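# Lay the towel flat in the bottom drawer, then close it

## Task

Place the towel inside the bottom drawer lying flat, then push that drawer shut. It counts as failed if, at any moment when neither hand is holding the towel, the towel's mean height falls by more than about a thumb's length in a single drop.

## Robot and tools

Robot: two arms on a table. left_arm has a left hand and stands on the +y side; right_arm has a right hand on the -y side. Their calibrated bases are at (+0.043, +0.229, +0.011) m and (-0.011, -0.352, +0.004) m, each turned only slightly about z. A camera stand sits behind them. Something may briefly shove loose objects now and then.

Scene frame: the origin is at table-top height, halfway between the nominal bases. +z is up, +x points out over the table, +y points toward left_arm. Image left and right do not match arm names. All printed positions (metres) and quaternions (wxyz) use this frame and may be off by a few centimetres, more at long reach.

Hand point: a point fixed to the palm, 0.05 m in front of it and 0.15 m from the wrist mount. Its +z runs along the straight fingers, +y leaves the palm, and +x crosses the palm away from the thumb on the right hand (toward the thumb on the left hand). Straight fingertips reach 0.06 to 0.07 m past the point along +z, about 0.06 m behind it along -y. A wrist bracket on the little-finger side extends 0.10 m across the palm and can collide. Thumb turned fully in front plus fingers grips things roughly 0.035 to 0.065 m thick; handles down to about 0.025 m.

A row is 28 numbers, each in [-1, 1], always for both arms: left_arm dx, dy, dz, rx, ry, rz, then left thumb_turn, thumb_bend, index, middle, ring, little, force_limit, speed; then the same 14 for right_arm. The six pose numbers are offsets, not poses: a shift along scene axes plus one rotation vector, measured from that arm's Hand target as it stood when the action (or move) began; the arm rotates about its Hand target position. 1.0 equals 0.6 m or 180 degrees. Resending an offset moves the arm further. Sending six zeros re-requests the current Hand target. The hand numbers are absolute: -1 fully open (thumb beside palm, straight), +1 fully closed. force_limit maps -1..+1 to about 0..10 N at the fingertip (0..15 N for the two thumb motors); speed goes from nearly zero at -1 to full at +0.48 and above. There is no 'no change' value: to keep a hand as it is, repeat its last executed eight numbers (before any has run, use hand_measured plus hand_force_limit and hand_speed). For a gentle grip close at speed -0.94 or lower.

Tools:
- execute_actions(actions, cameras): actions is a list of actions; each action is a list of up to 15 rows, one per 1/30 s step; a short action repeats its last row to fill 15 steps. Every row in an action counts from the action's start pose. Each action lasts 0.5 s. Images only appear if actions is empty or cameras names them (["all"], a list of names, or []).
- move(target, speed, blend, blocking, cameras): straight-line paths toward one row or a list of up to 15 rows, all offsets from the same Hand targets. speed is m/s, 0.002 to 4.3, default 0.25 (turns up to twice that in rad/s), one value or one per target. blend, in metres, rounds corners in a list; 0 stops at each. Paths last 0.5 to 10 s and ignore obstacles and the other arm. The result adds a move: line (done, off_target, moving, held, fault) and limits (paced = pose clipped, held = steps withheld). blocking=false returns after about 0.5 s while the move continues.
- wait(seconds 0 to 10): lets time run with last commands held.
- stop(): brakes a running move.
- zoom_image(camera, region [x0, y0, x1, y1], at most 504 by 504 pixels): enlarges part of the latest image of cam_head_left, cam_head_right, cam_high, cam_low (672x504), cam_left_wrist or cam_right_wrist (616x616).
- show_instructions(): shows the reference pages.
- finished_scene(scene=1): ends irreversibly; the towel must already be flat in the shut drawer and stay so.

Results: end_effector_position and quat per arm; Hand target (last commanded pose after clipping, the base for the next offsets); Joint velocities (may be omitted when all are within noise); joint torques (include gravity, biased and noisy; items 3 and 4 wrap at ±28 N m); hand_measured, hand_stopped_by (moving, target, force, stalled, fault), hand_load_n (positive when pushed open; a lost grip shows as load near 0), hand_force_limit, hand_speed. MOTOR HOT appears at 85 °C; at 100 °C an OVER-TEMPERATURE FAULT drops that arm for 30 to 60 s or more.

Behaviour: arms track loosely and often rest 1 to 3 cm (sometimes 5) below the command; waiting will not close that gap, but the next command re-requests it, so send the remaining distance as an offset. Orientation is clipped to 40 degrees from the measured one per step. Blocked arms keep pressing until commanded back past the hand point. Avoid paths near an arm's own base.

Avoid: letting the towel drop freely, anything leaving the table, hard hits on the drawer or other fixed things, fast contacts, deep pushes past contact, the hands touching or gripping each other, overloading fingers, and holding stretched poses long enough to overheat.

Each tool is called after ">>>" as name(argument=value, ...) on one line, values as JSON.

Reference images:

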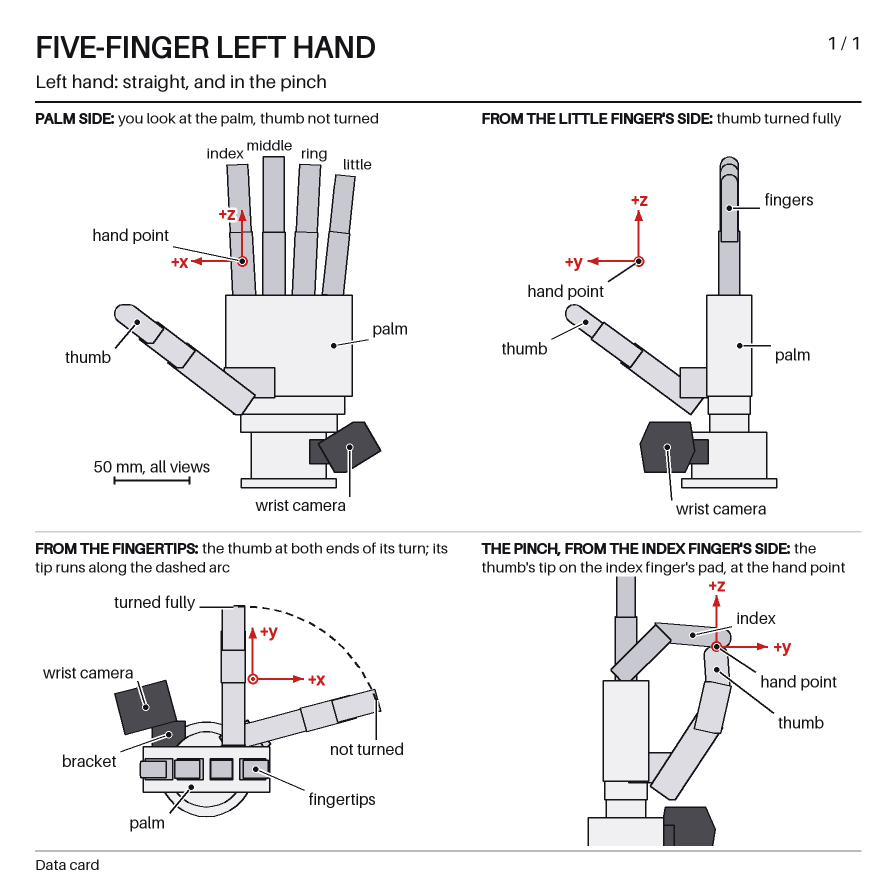

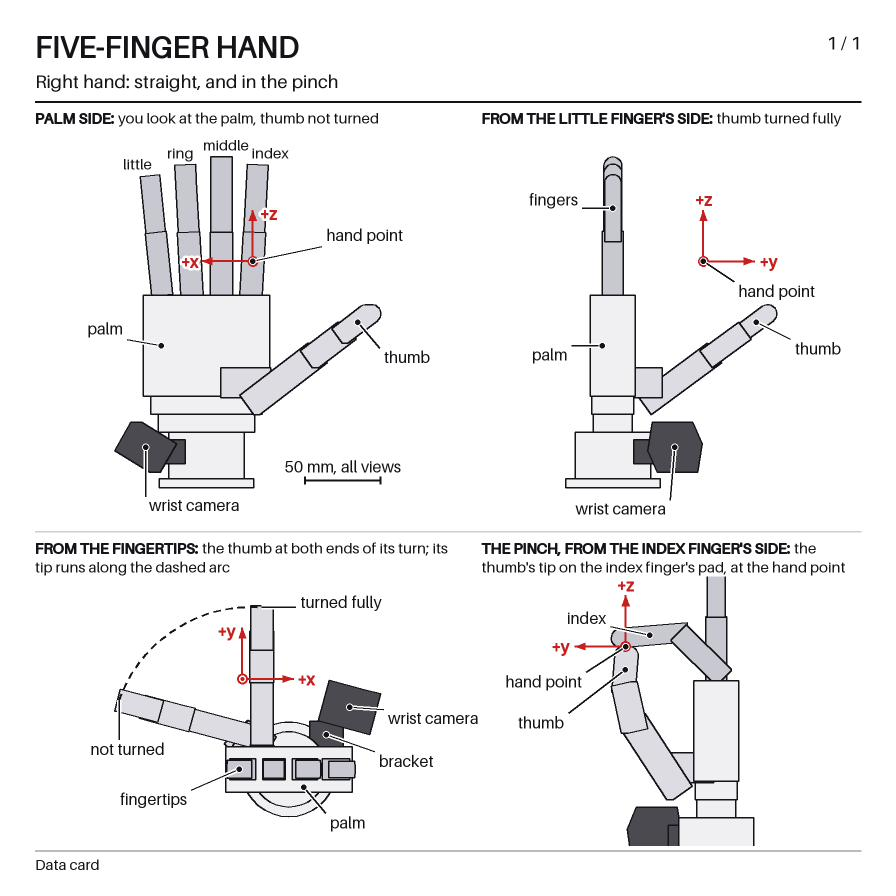

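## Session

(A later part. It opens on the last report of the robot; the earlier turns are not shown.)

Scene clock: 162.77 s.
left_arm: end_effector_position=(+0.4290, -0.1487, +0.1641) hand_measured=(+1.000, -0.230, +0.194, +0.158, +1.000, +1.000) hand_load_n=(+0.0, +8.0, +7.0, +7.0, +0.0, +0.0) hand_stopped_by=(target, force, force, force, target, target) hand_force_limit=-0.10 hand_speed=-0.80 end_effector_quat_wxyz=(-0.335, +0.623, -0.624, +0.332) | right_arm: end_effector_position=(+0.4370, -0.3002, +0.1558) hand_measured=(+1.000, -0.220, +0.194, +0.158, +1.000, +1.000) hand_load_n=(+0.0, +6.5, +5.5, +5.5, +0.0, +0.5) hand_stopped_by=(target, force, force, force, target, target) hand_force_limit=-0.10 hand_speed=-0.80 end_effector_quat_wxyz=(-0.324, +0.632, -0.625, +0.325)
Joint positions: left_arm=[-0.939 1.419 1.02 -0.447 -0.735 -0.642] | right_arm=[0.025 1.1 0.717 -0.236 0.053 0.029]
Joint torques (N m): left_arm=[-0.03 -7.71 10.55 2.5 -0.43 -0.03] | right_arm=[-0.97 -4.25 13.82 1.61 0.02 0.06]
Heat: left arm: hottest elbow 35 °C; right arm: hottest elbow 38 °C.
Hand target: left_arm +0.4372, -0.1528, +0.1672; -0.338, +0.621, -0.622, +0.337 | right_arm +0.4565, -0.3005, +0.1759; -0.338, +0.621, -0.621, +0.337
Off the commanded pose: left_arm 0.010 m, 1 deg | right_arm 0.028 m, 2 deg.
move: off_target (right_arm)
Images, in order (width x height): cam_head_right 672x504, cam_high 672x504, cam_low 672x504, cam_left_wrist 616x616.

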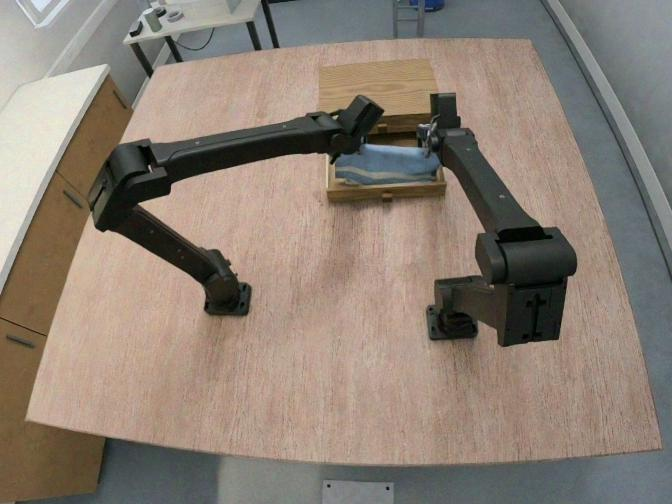

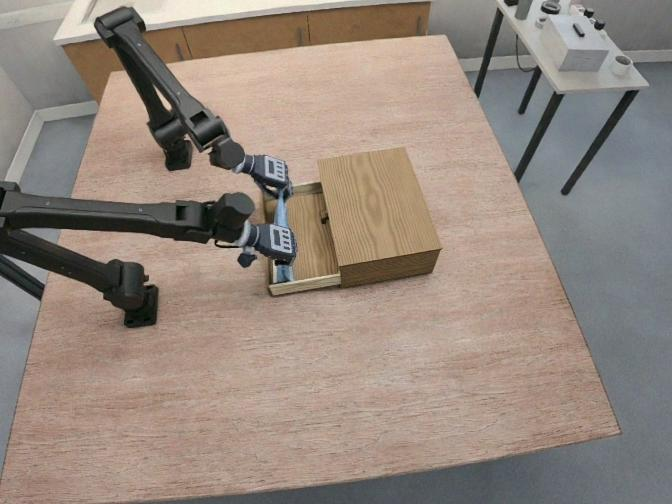

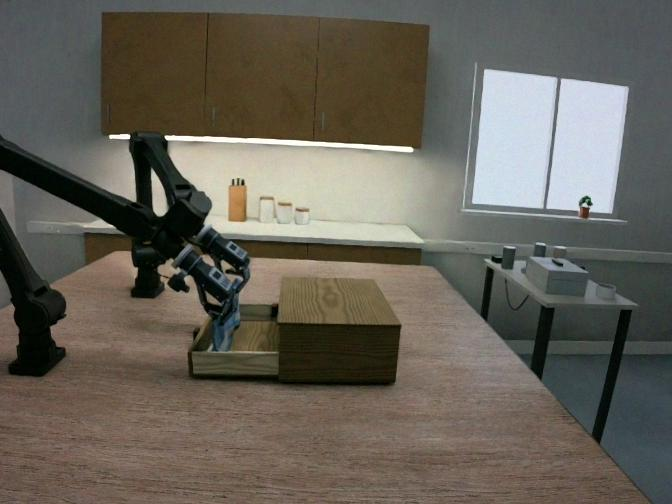

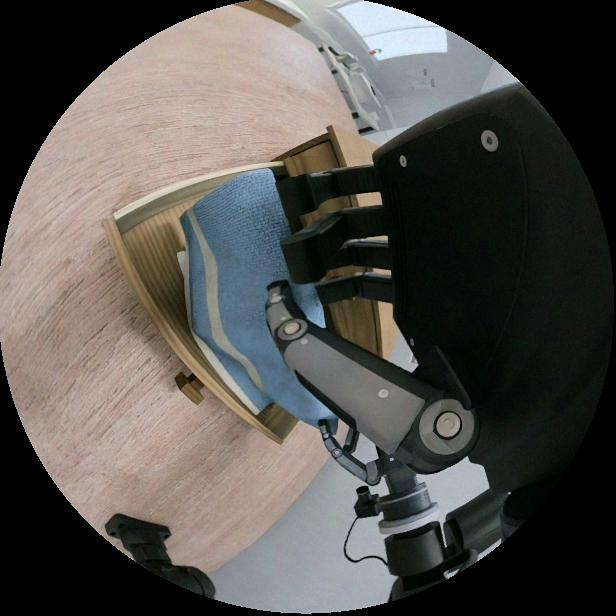

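>>> move(target=[[0.030,-0.0033,-0.0237,0,0,0,1,0.15,0.5,0.5,1,1,-0.1,-0.8,0.036,0,-0.018,0,0,0,1,0.15,0.5,0.5,1,1,-0.1,-0.8]], speed=0.08, cameras=["cam_low","cam_left_wrist","cam_head_right"])

>>> zoom_image(camera="cam_low", region=[170, 210, 310, 390])

>>> zoom_image(camera="cam_head_right", region=[270, 60, 470, 260])

Scene clock: 164.27 s.
left_arm: end_effector_position=(+0.4457, -0.1485, +0.1473) hand_measured=(+1.000, -0.230, +0.194, +0.158, +1.000, +1.000) hand_load_n=(-0.5, +8.0, +7.0, +7.0, +0.0, +0.5) hand_stopped_by=(target, force, force, force, target, target) hand_force_limit=-0.10 hand_speed=-0.80 end_effector_quat_wxyz=(-0.336, +0.623, -0.625, +0.329) | right_arm: end_effector_position=(+0.4569, -0.2984, +0.1445) hand_measured=(+1.000, -0.220, +0.194, +0.158, +1.000, +1.000) hand_load_n=(-0.5, +7.0, +5.5, +5.5, +0.5, +0.0) hand_stopped_by=(target, force, force, force, target, target) hand_force_limit=-0.10 hand_speed=-0.80 end_effector_quat_wxyz=(-0.323, +0.632, -0.625, +0.324)
Joint positions: left_arm=[-0.909 1.465 1.02 -0.388 -0.716 -0.613] | right_arm=[0.025 1.177 0.742 -0.186 0.05 0.029]
Joint torques (N m): left_arm=[0.5 -8.18 10.89 2.54 -0.38 -0.04] | right_arm=[-1.08 -5.36 13.63 1.7 0.02 0]
Heat: left arm: hottest elbow 35 °C; right arm: hottest elbow 38 °C.
Hand target: left_arm +0.4551, -0.1548, +0.1530; -0.337, +0.621, -0.622, +0.337 | right_arm +0.4781, -0.3005, +0.1651; -0.338, +0.621, -0.621, +0.337
Off the commanded pose: left_arm 0.013 m, 1 deg | right_arm 0.030 m, 3 deg.
move: off_target (left_arm, right_arm)
Images, in order (width x height): cam_head_right 672x504, cam_low 672x504, cam_left_wrist 616x616.

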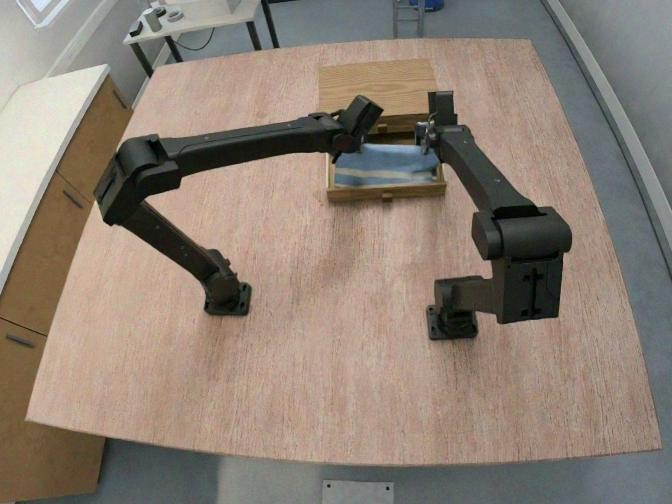

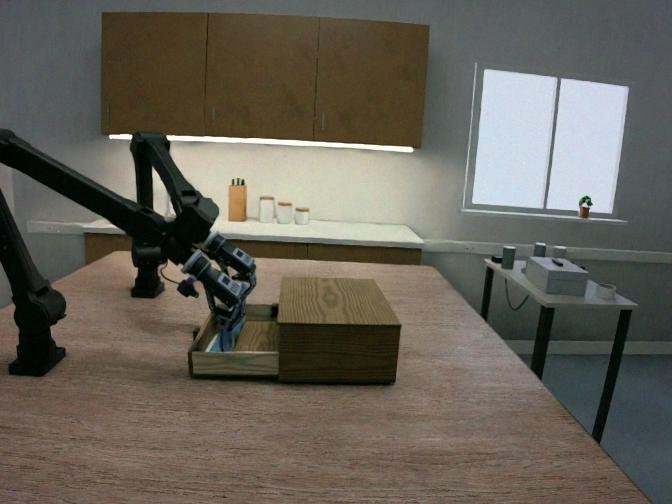

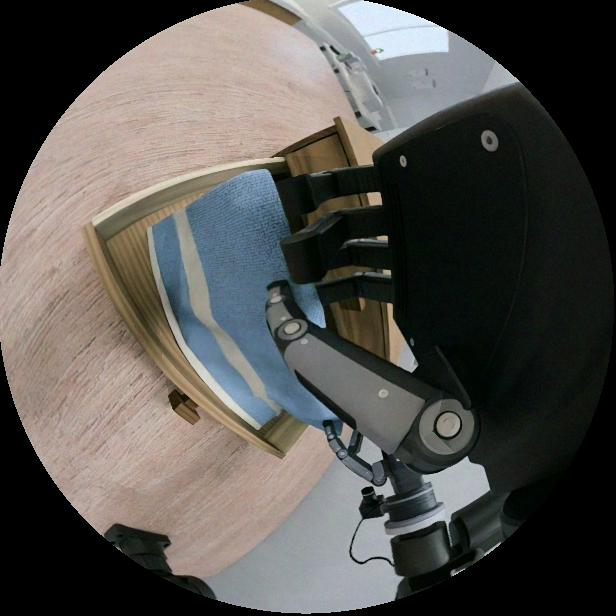

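Scaled by 2.800 from the camera's 672x504 image, which has a finer 960x720 frame.

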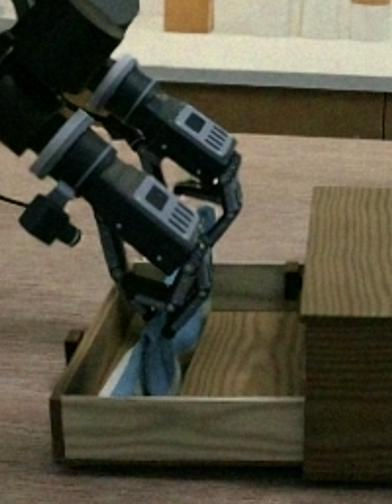

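Scaled by 2.520 from the camera's 672x504 image, which has a finer 960x720 frame.

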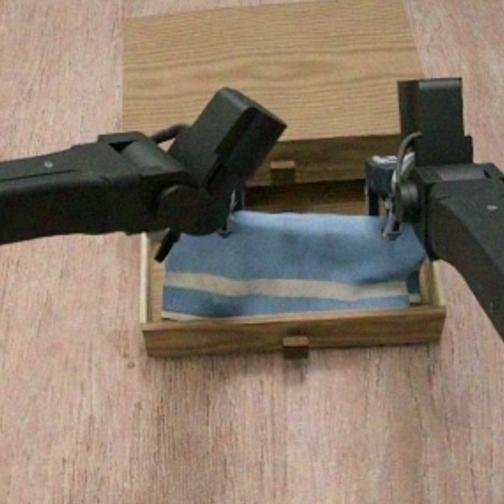

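>>> move(target=[[0.05,0,0.006,0,0,0,1,0.15,0.5,0.5,1,1,-0.1,-0.8,0.05,-0.002,0.008,0,0,0,1,0.15,0.5,0.5,1,1,-0.1,-0.8]], speed=0.08, cameras=["cam_low","cam_left_wrist","cam_head_right"])

>>> zoom_image(camera="cam_low", region=[170, 210, 310, 390])

>>> zoom_image(camera="cam_head_right", region=[270, 60, 470, 260])

Scene clock: 166.80 s.
left_arm: end_effector_position=(+0.4652, -0.1404, +0.1359) hand_measured=(+1.000, -0.230, +0.194, +0.158, +1.000, +1.000) hand_load_n=(+0.0, +8.0, +7.0, +7.0, +0.0, +0.0) hand_stopped_by=(target, force, force, force, target, target) hand_force_limit=-0.10 hand_speed=-0.80 end_effector_quat_wxyz=(-0.334, +0.624, -0.631, +0.317) | right_arm: end_effector_position=(+0.4868, -0.2964, +0.1505) hand_measured=(+1.000, -0.220, +0.194, +0.158, +1.000, +1.000) hand_load_n=(+0.0, +6.5, +5.5, +5.5, +0.0, +0.0) hand_stopped_by=(target, force, force, force, target, target) hand_force_limit=-0.10 hand_speed=-0.80 end_effector_quat_wxyz=(-0.326, +0.633, -0.625, +0.322)
Joint positions: left_arm=[-0.862 1.501 1.035 -0.367 -0.68 -0.571] | right_arm=[0.022 1.255 0.821 -0.186 0.042 0.029]
Joint torques (N m): left_arm=[0.26 -8.53 13.87 2.5 -0.45 -0.01] | right_arm=[-1.2 -6.42 13.75 1.85 0.12 -0.04]
Heat: left arm: hottest elbow 35 °C; right arm: hottest elbow 38 °C.
Hand target: left_arm +0.4851, -0.1549, +0.1566; -0.337, +0.621, -0.622, +0.337 | right_arm +0.5081, -0.3015, +0.1698; -0.338, +0.621, -0.621, +0.337
Off the commanded pose: left_arm 0.032 m, 3 deg | right_arm 0.029 m, 3 deg.
move: off_target (left_arm, right_arm)
Images, in order (width x height): cam_head_right 672x504, cam_low 672x504, cam_left_wrist 616x616.

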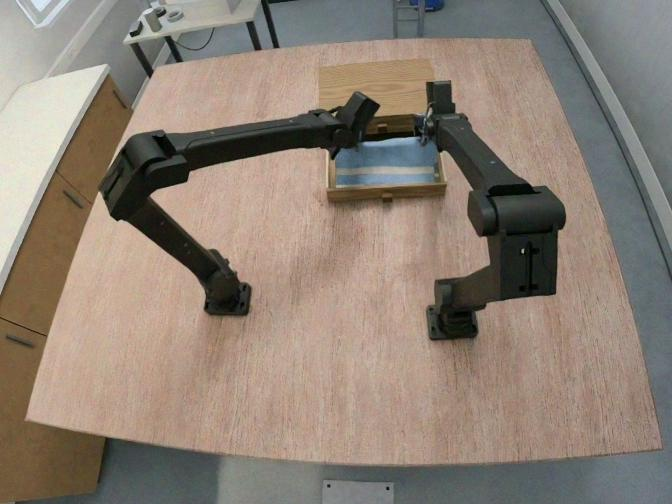

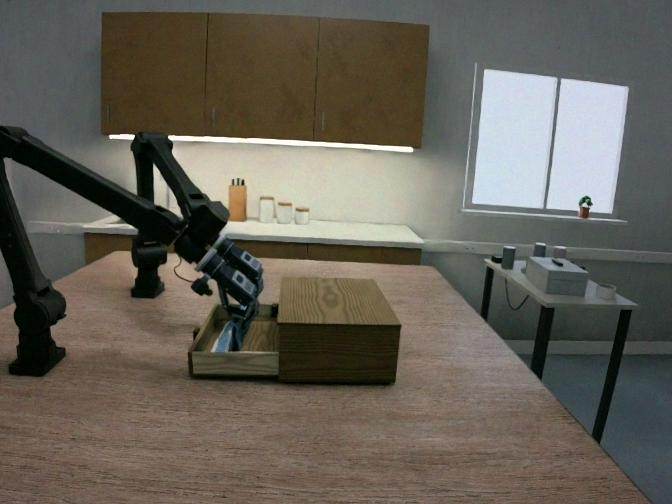

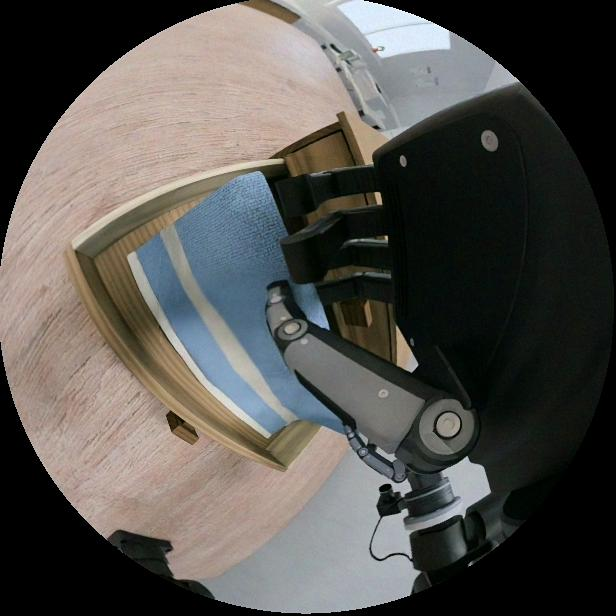

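Scaled by 2.800 from the camera's 672x504 image, which has a finer 960x720 frame.

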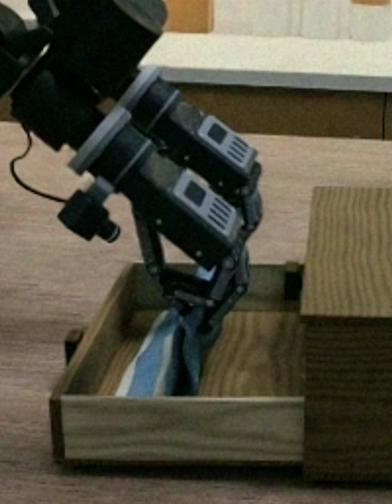

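Scaled by 2.520 from the camera's 672x504 image, which has a finer 960x720 frame.

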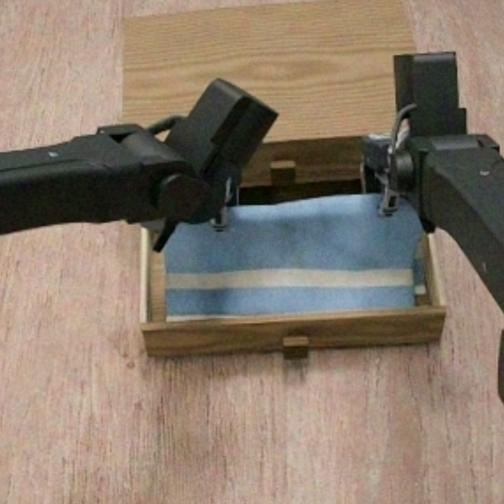

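>>> move(target=[[0.02,-0.015,0.02,0,0,0,1,0.15,0.5,0.5,1,1,-0.1,-0.8,0.0,-0.003,0.0,0,0,0,1,0.15,0.5,0.5,1,1,-0.1,-0.8]], speed=0.08, cameras=["cam_low","cam_high","cam_head_left"])

>>> zoom_image(camera="cam_low", region=[170, 210, 310, 390])

>>> zoom_image(camera="cam_high", region=[220, 140, 360, 310])

Scene clock: 168.13 s.
left_arm: end_effector_position=(+0.4812, -0.1529, +0.1510) hand_measured=(+1.000, -0.230, +0.194, +0.158, +1.000, +1.000) hand_load_n=(-0.5, +8.0, +7.0, +7.0, +0.0, +0.0) hand_stopped_by=(target, force, force, force, target, target) hand_force_limit=-0.10 hand_speed=-0.80 end_effector_quat_wxyz=(-0.335, +0.622, -0.626, +0.328) | right_arm: end_effector_position=(+0.4872, -0.3008, +0.1505) hand_measured=(+1.000, -0.220, +0.194, +0.158, +1.000, +1.000) hand_load_n=(-0.5, +6.5, +5.5, +5.0, +0.0, +0.0) hand_stopped_by=(target, force, force, force, target, target) hand_force_limit=-0.10 hand_speed=-0.80 end_effector_quat_wxyz=(-0.325, +0.630, -0.627, +0.323)
Joint positions: left_arm=[-0.855 1.524 1.092 -0.369 -0.676 -0.559] | right_arm=[0.013 1.255 0.821 -0.186 0.041 0.029]
Joint torques (N m): left_arm=[0.44 -8.7 14.28 1.37 -0.35 -0.05] | right_arm=[-1.2 -6.53 13.61 1.77 0 -0.1]
Heat: left arm: hottest elbow 35 °C; right arm: hottest elbow 38 °C.
Hand target: left_arm +0.4972, -0.1639, +0.1687; -0.337, +0.621, -0.622, +0.337 | right_arm +0.5081, -0.3033, +0.1698; -0.338, +0.621, -0.621, +0.337
Off the commanded pose: left_arm 0.026 m, 1 deg | right_arm 0.029 m, 3 deg.
move: off_target (left_arm, right_arm)
Images, in order (width x height): cam_head_left 672x504, cam_high 672x504, cam_low 672x504.

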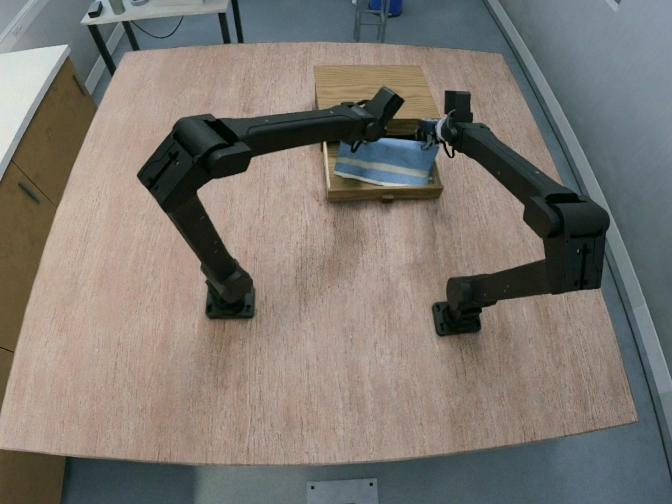

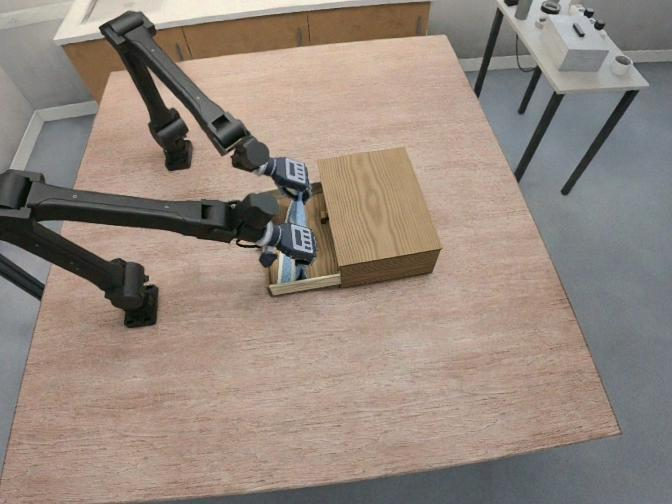

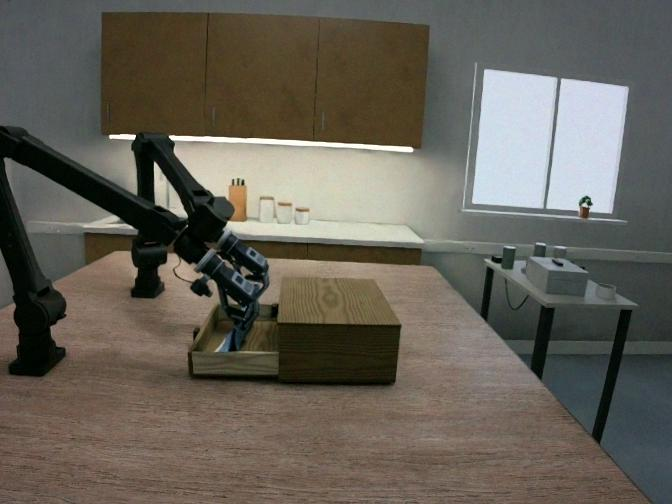

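Scaled by 2.800 from the camera's 672x504 image, which has a finer 960x720 frame.

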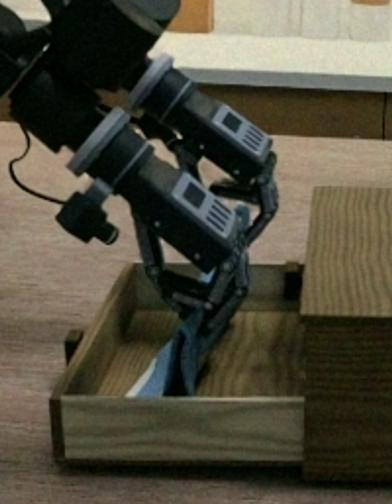

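Scaled by 2.965 from the camera's 672x504 image, which has a finer 960x720 frame.

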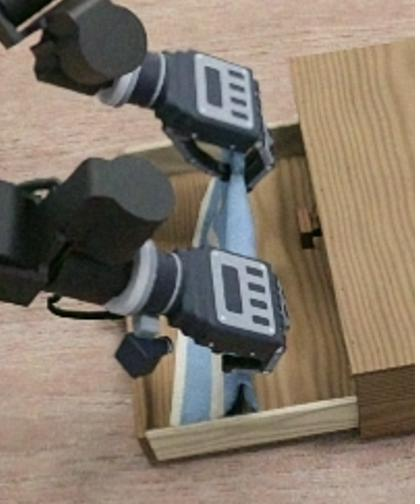

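>>> move(target=[[-0.112,0.013,0.0605,0,0,0,1,0.15,0.5,0.5,1,1,-0.1,-0.8,-0.1085,0.002,0.0553,0,0,0,1,0.15,0.5,0.5,1,1,-0.1,-0.8]], speed=0.1, cameras=["cam_low","cam_high","cam_head_left"])

>>> zoom_image(camera="cam_low", region=[170, 210, 310, 390])

>>> zoom_image(camera="cam_high", region=[220, 140, 360, 310])

Scene clock: 171.63 s.
left_arm: end_effector_position=(+0.4314, -0.1538, +0.1917) hand_measured=(+1.000, -0.230, +0.194, +0.158, +1.000, +1.000) hand_load_n=(-0.5, +8.0, +7.0, +7.0, +0.0, +0.0) hand_stopped_by=(target, force, force, force, target, target) hand_force_limit=-0.10 hand_speed=-0.80 end_effector_quat_wxyz=(-0.341, +0.616, -0.630, +0.327) | right_arm: end_effector_position=(+0.4452, -0.3046, +0.2025) hand_measured=(+1.000, -0.220, +0.194, +0.158, +1.000, +1.000) hand_load_n=(+0.0, +6.5, +5.5, +5.0, +0.0, +0.0) hand_stopped_by=(target, force, force, force, target, target) hand_force_limit=-0.10 hand_speed=-0.80 end_effector_quat_wxyz=(-0.338, +0.621, -0.621, +0.339)
Joint positions: left_arm=[-0.945 1.412 1.092 -0.532 -0.743 -0.626] | right_arm=[0.013 1.057 0.794 -0.31 0.048 0.029]
Joint torques (N m): left_arm=[-0.38 -10.23 10.35 1.28 -0.55 -0.3] | right_arm=[0.26 -5.71 10.28 1.07 0.16 -0.03]
Heat: left arm: hottest elbow 35 °C; right arm: hottest elbow 38 °C.
Hand target: left_arm +0.4300, -0.1561, +0.2049; -0.338, +0.621, -0.622, +0.337 | right_arm +0.4430, -0.3022, +0.2031; -0.338, +0.621, -0.621, +0.337
Off the commanded pose: left_arm 0.014 m, 2 deg | right_arm 0.003 m, 0 deg.
move: off_target (left_arm)
Images, in order (width x height): cam_head_left 672x504, cam_high 672x504, cam_low 672x504.

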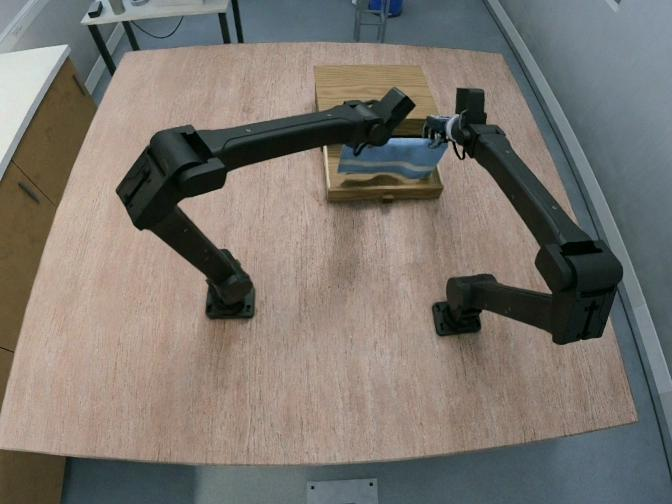

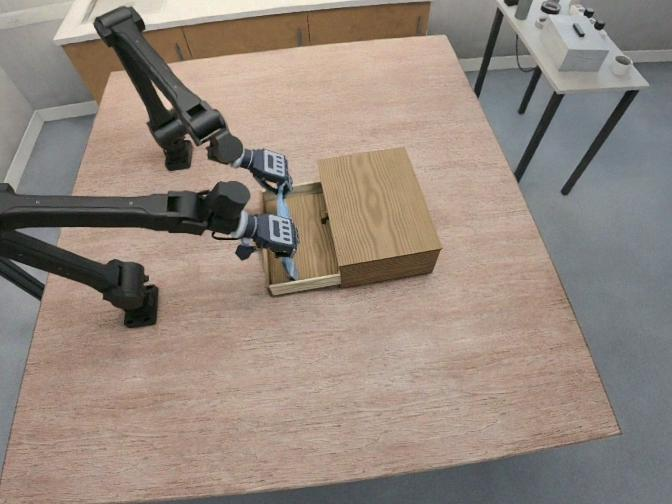

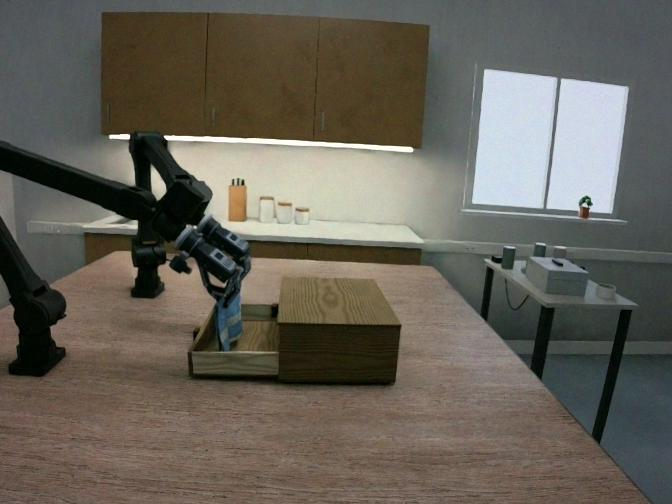

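Scaled by 2.800 from the camera's 672x504 image, which has a finer 960x720 frame.

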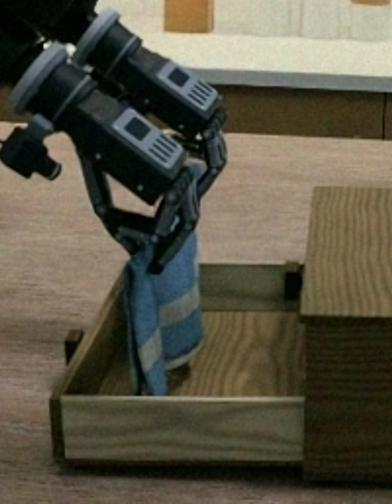

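Scaled by 2.965 from the camera's 672x504 image, which has a finer 960x720 frame.

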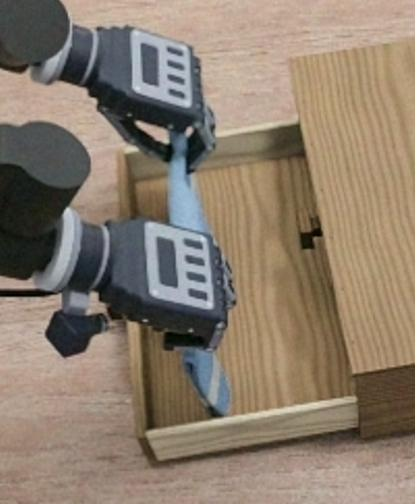

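>>> move(target=[[-0.1033,0,0.0,0,0,0,1,0.15,0.5,0.5,1,1,-0.1,-0.8,-0.1033,0.0,-0.006,0,0,0,1,0.15,0.5,0.5,1,1,-0.1,-0.8]], speed=0.1, cameras=["cam_low","cam_high","cam_right_wrist"])

>>> zoom_image(camera="cam_low", region=[170, 210, 310, 390])

>>> zoom_image(camera="cam_high", region=[220, 140, 360, 310])

Scene clock: 173.33 s.
left_arm: end_effector_position=(+0.3713, -0.1586, +0.1973) hand_measured=(+1.000, -0.230, +0.194, +0.158, +1.000, +1.000) hand_load_n=(-0.5, +7.5, +7.0, +7.0, +0.0, +0.0) hand_stopped_by=(target, force, force, force, target, target) hand_force_limit=-0.10 hand_speed=-0.80 end_effector_quat_wxyz=(-0.341, +0.616, -0.629, +0.331) | right_arm: end_effector_position=(+0.3830, -0.3061, +0.1990) hand_measured=(+1.000, -0.220, +0.194, +0.158, +1.000, +1.000) hand_load_n=(+0.0, +6.5, +5.5, +5.0, +0.0, +0.0) hand_stopped_by=(target, force, force, force, target, target) hand_force_limit=-0.10 hand_speed=-0.80 end_effector_quat_wxyz=(-0.336, +0.622, -0.620, +0.341)
Joint positions: left_arm=[-1.07 1.34 1.045 -0.644 -0.822 -0.761] | right_arm=[0.023 0.86 0.673 -0.387 0.06 0.029]
Joint torques (N m): left_arm=[-0.21 -9.64 9.06 1.16 -0.64 -0.34] | right_arm=[0.44 -3.02 10.66 0.98 0.13 0.09]
Heat: left arm: hottest elbow 35 °C; right arm: hottest elbow 38 °C.
Hand target: left_arm +0.3681, -0.1560, +0.2050; -0.338, +0.621, -0.622, +0.337 | right_arm +0.3810, -0.3022, +0.1994; -0.338, +0.621, -0.621, +0.337
Off the commanded pose: left_arm 0.009 m, 1 deg | right_arm 0.004 m, 1 deg.
move: done
Images, in order (width x height): cam_high 672x504, cam_low 672x504, cam_right_wrist 616x616.

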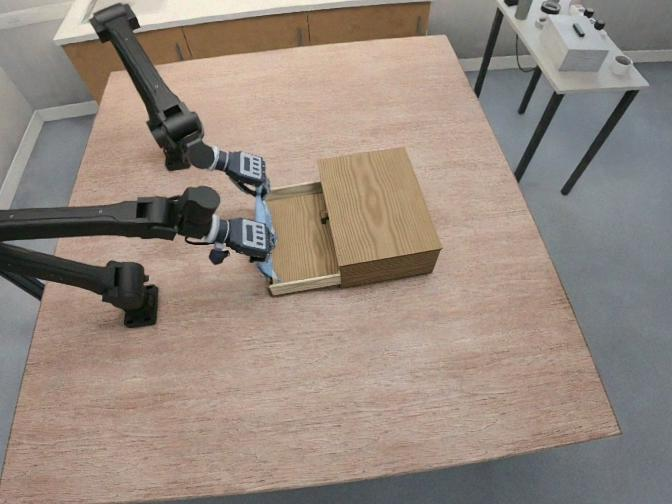

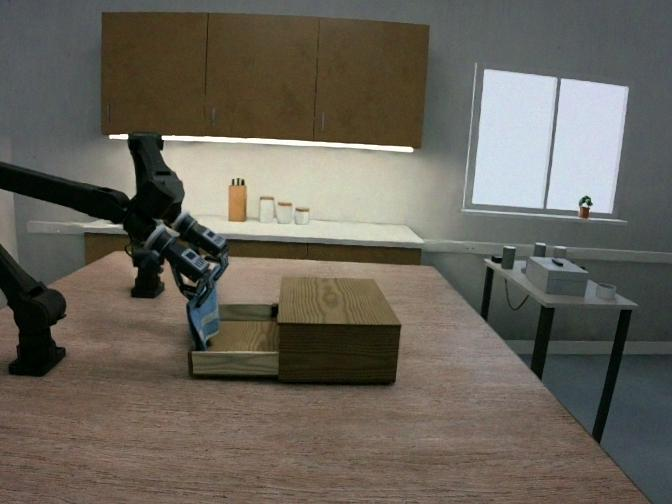

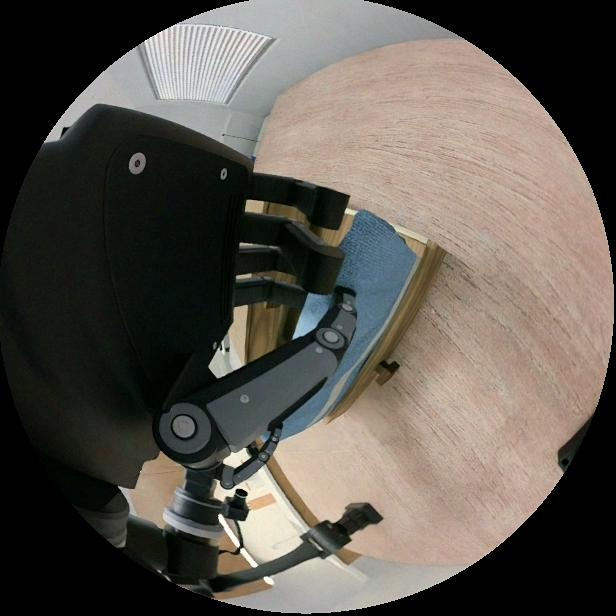

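Scaled by 2.800 from the camera's 672x504 image, which has a finer 960x720 frame.

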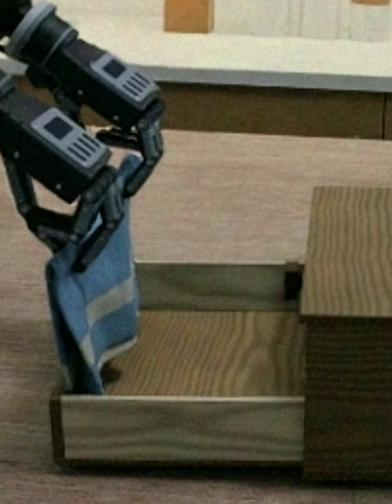

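Scaled by 2.965 from the camera's 672x504 image, which has a finer 960x720 frame.

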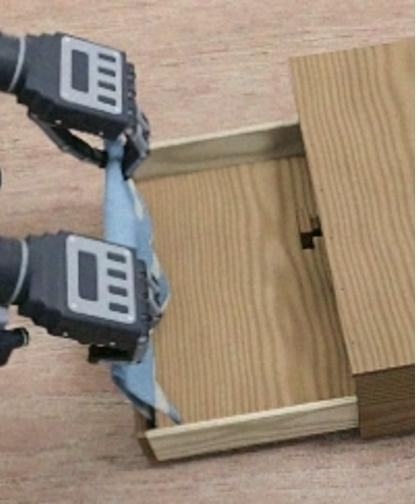

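>>> move(target=[[0.03,0,-0.05,0,0,0,1,0.15,0.5,0.5,1,1,-0.1,-0.8,0.038,0.0,-0.0173,0,0,0,1,0.15,0.5,0.5,1,1,-0.1,-0.8]], speed=0.08, cameras=["cam_low","cam_high"])

>>> zoom_image(camera="cam_low", region=[170, 210, 310, 390])

>>> zoom_image(camera="cam_high", region=[220, 140, 360, 310])

Scene clock: 175.97 s.
left_arm: end_effector_position=(+0.3824, -0.1560, +0.1813) hand_measured=(+1.000, -0.230, +0.194, +0.158, +1.000, +1.000) hand_load_n=(-0.5, +8.0, +7.0, +7.0, +0.0, +0.0) hand_stopped_by=(target, force, force, force, target, target) hand_force_limit=-0.10 hand_speed=-0.80 end_effector_quat_wxyz=(-0.334, +0.624, -0.619, +0.340) | right_arm: end_effector_position=(+0.3962, -0.3048, +0.1818) hand_measured=(+1.000, -0.220, +0.194, +0.158, +1.000, +1.000) hand_load_n=(-0.5, +7.0, +5.5, +5.5, +0.0, +0.0) hand_stopped_by=(target, force, force, force, target, target) hand_force_limit=-0.10 hand_speed=-0.80 end_effector_quat_wxyz=(-0.329, +0.626, -0.623, +0.334)
Joint positions: left_arm=[-1.042 1.351 1.003 -0.556 -0.803 -0.751] | right_arm=[0.023 0.929 0.673 -0.339 0.058 0.029]
Joint torques (N m): left_arm=[0.44 -6.89 8.9 2.39 -0.47 -0.04] | right_arm=[-0.09 -3.02 11.69 1.68 0.06 0.05]
Heat: left arm: hottest elbow 35 °C; right arm: hottest elbow 38 °C.
Hand target: left_arm +0.3860, -0.1560, +0.1748; -0.338, +0.621, -0.622, +0.337 | right_arm +0.4038, -0.3023, +0.1891; -0.338, +0.621, -0.621, +0.337
Off the commanded pose: left_arm 0.007 m, 1 deg | right_arm 0.011 m, 1 deg.
move: off_target (right_arm)
Images, in order (width x height): cam_high 672x504, cam_low 672x504.

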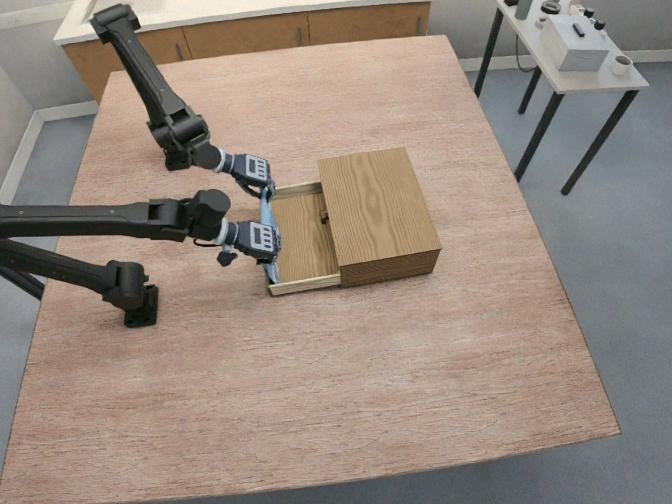

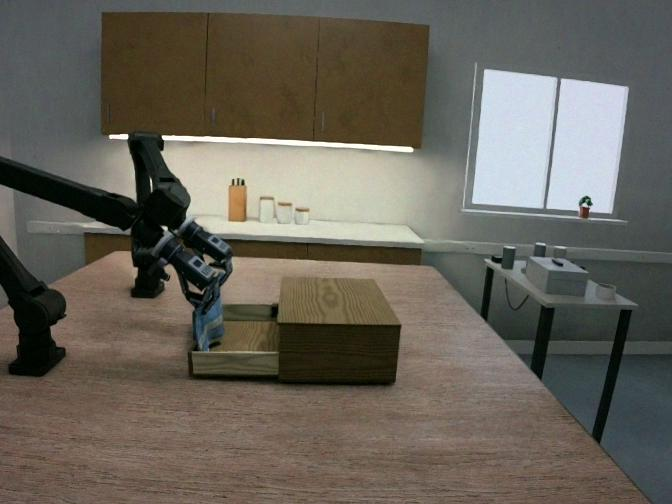

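Scaled by 2.800 from the camera's 672x504 image, which has a finer 960x720 frame.

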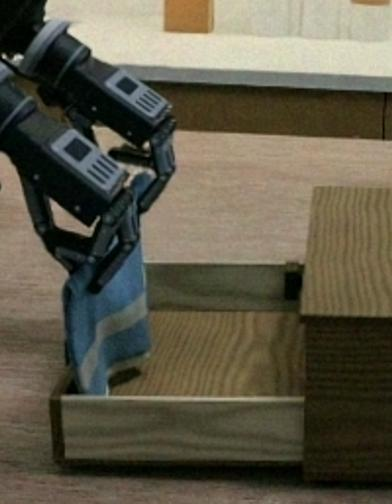

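Scaled by 2.965 from the camera's 672x504 image, which has a finer 960x720 frame.

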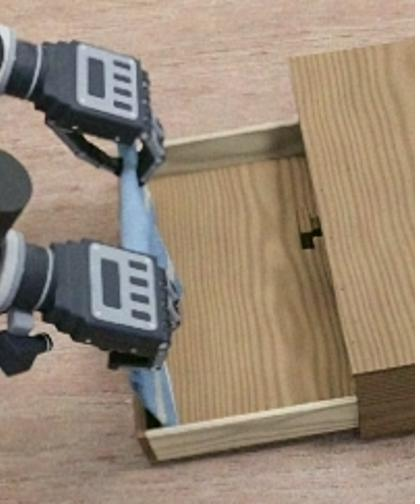

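>>> move(target=[[0.0367,0,-0.0533,0,0,0,1,0.15,0.5,0.5,1,1,-0.1,-0.8,0.04,0.0,-0.03,0,0,0,1,0.15,0.5,0.5,1,1,-0.1,-0.8]], speed=0.08, cameras=["cam_low","cam_high","cam_head_right"])

>>> zoom_image(camera="cam_low", region=[170, 210, 310, 390])

>>> zoom_image(camera="cam_high", region=[220, 140, 360, 310])

>>> zoom_image(camera="cam_head_right", region=[270, 60, 470, 260])

Scene clock: 177.53 s.
left_arm: end_effector_position=(+0.4048, -0.1565, +0.1484) hand_measured=(+1.000, -0.230, +0.194, +0.158, +1.000, +1.000) hand_load_n=(-0.5, +8.0, +6.5, +7.0, +0.0, +0.0) hand_stopped_by=(target, force, force, force, target, target) hand_force_limit=-0.10 hand_speed=-0.80 end_effector_quat_wxyz=(-0.335, +0.624, -0.619, +0.339) | right_arm: end_effector_position=(+0.4174, -0.3026, +0.1615) hand_measured=(+1.000, -0.220, +0.194, +0.158, +1.000, +1.000) hand_load_n=(+0.0, +7.0, +5.5, +5.5, +0.0, +0.0) hand_stopped_by=(target, force, force, force, target, target) hand_force_limit=-0.10 hand_speed=-0.80 end_effector_quat_wxyz=(-0.329, +0.627, -0.623, +0.332)
Joint positions: left_arm=[-0.997 1.417 0.971 -0.425 -0.775 -0.703] | right_arm=[0.023 1.023 0.673 -0.25 0.054 0.029]
Joint torques (N m): left_arm=[0.26 -7.41 8.59 2.51 -0.42 -0.04] | right_arm=[-0.03 -3.31 11.9 1.8 -0.02 0]
Heat: left arm: hottest elbow 35 °C; right arm: hottest elbow 38 °C.
Hand target: left_arm +0.4080, -0.1560, +0.1429; -0.338, +0.621, -0.622, +0.337 | right_arm +0.4278, -0.3022, +0.1710; -0.338, +0.621, -0.621, +0.337
Off the commanded pose: left_arm 0.006 m, 1 deg | right_arm 0.014 m, 1 deg.
move: off_target (right_arm)
Images, in order (width x height): cam_head_right 672x504, cam_high 672x504, cam_low 672x504.

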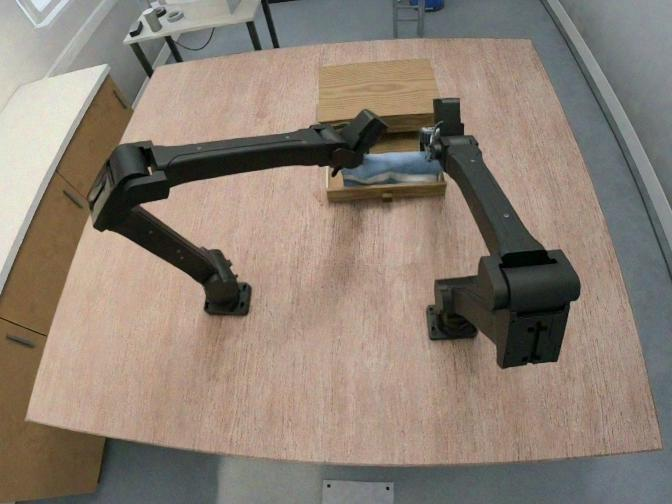

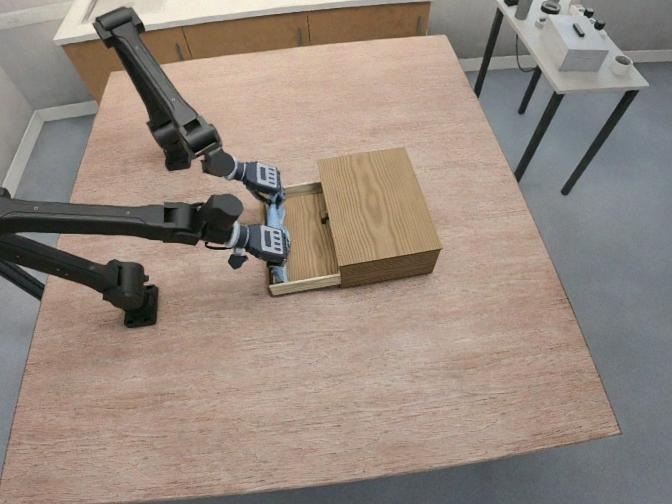

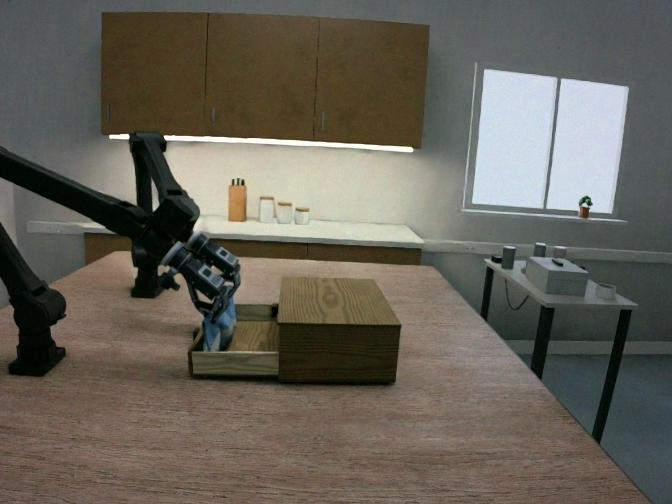

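Scaled by 2.800 from the camera's 672x504 image, which has a finer 960x720 frame.

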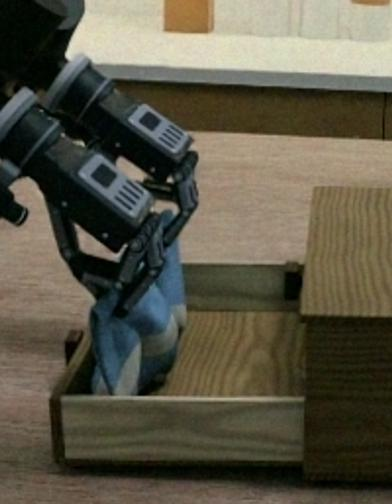

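Scaled by 2.965 from the camera's 672x504 image, which has a finer 960x720 frame.

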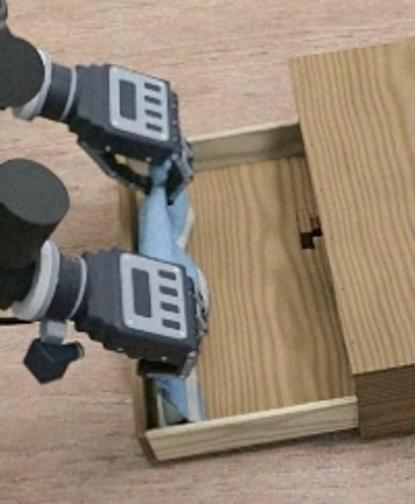

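Scaled by 2.520 from the camera's 672x504 image, which has a finer 960x720 frame.

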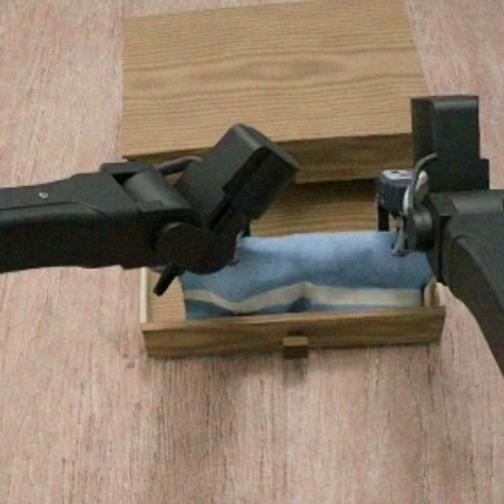

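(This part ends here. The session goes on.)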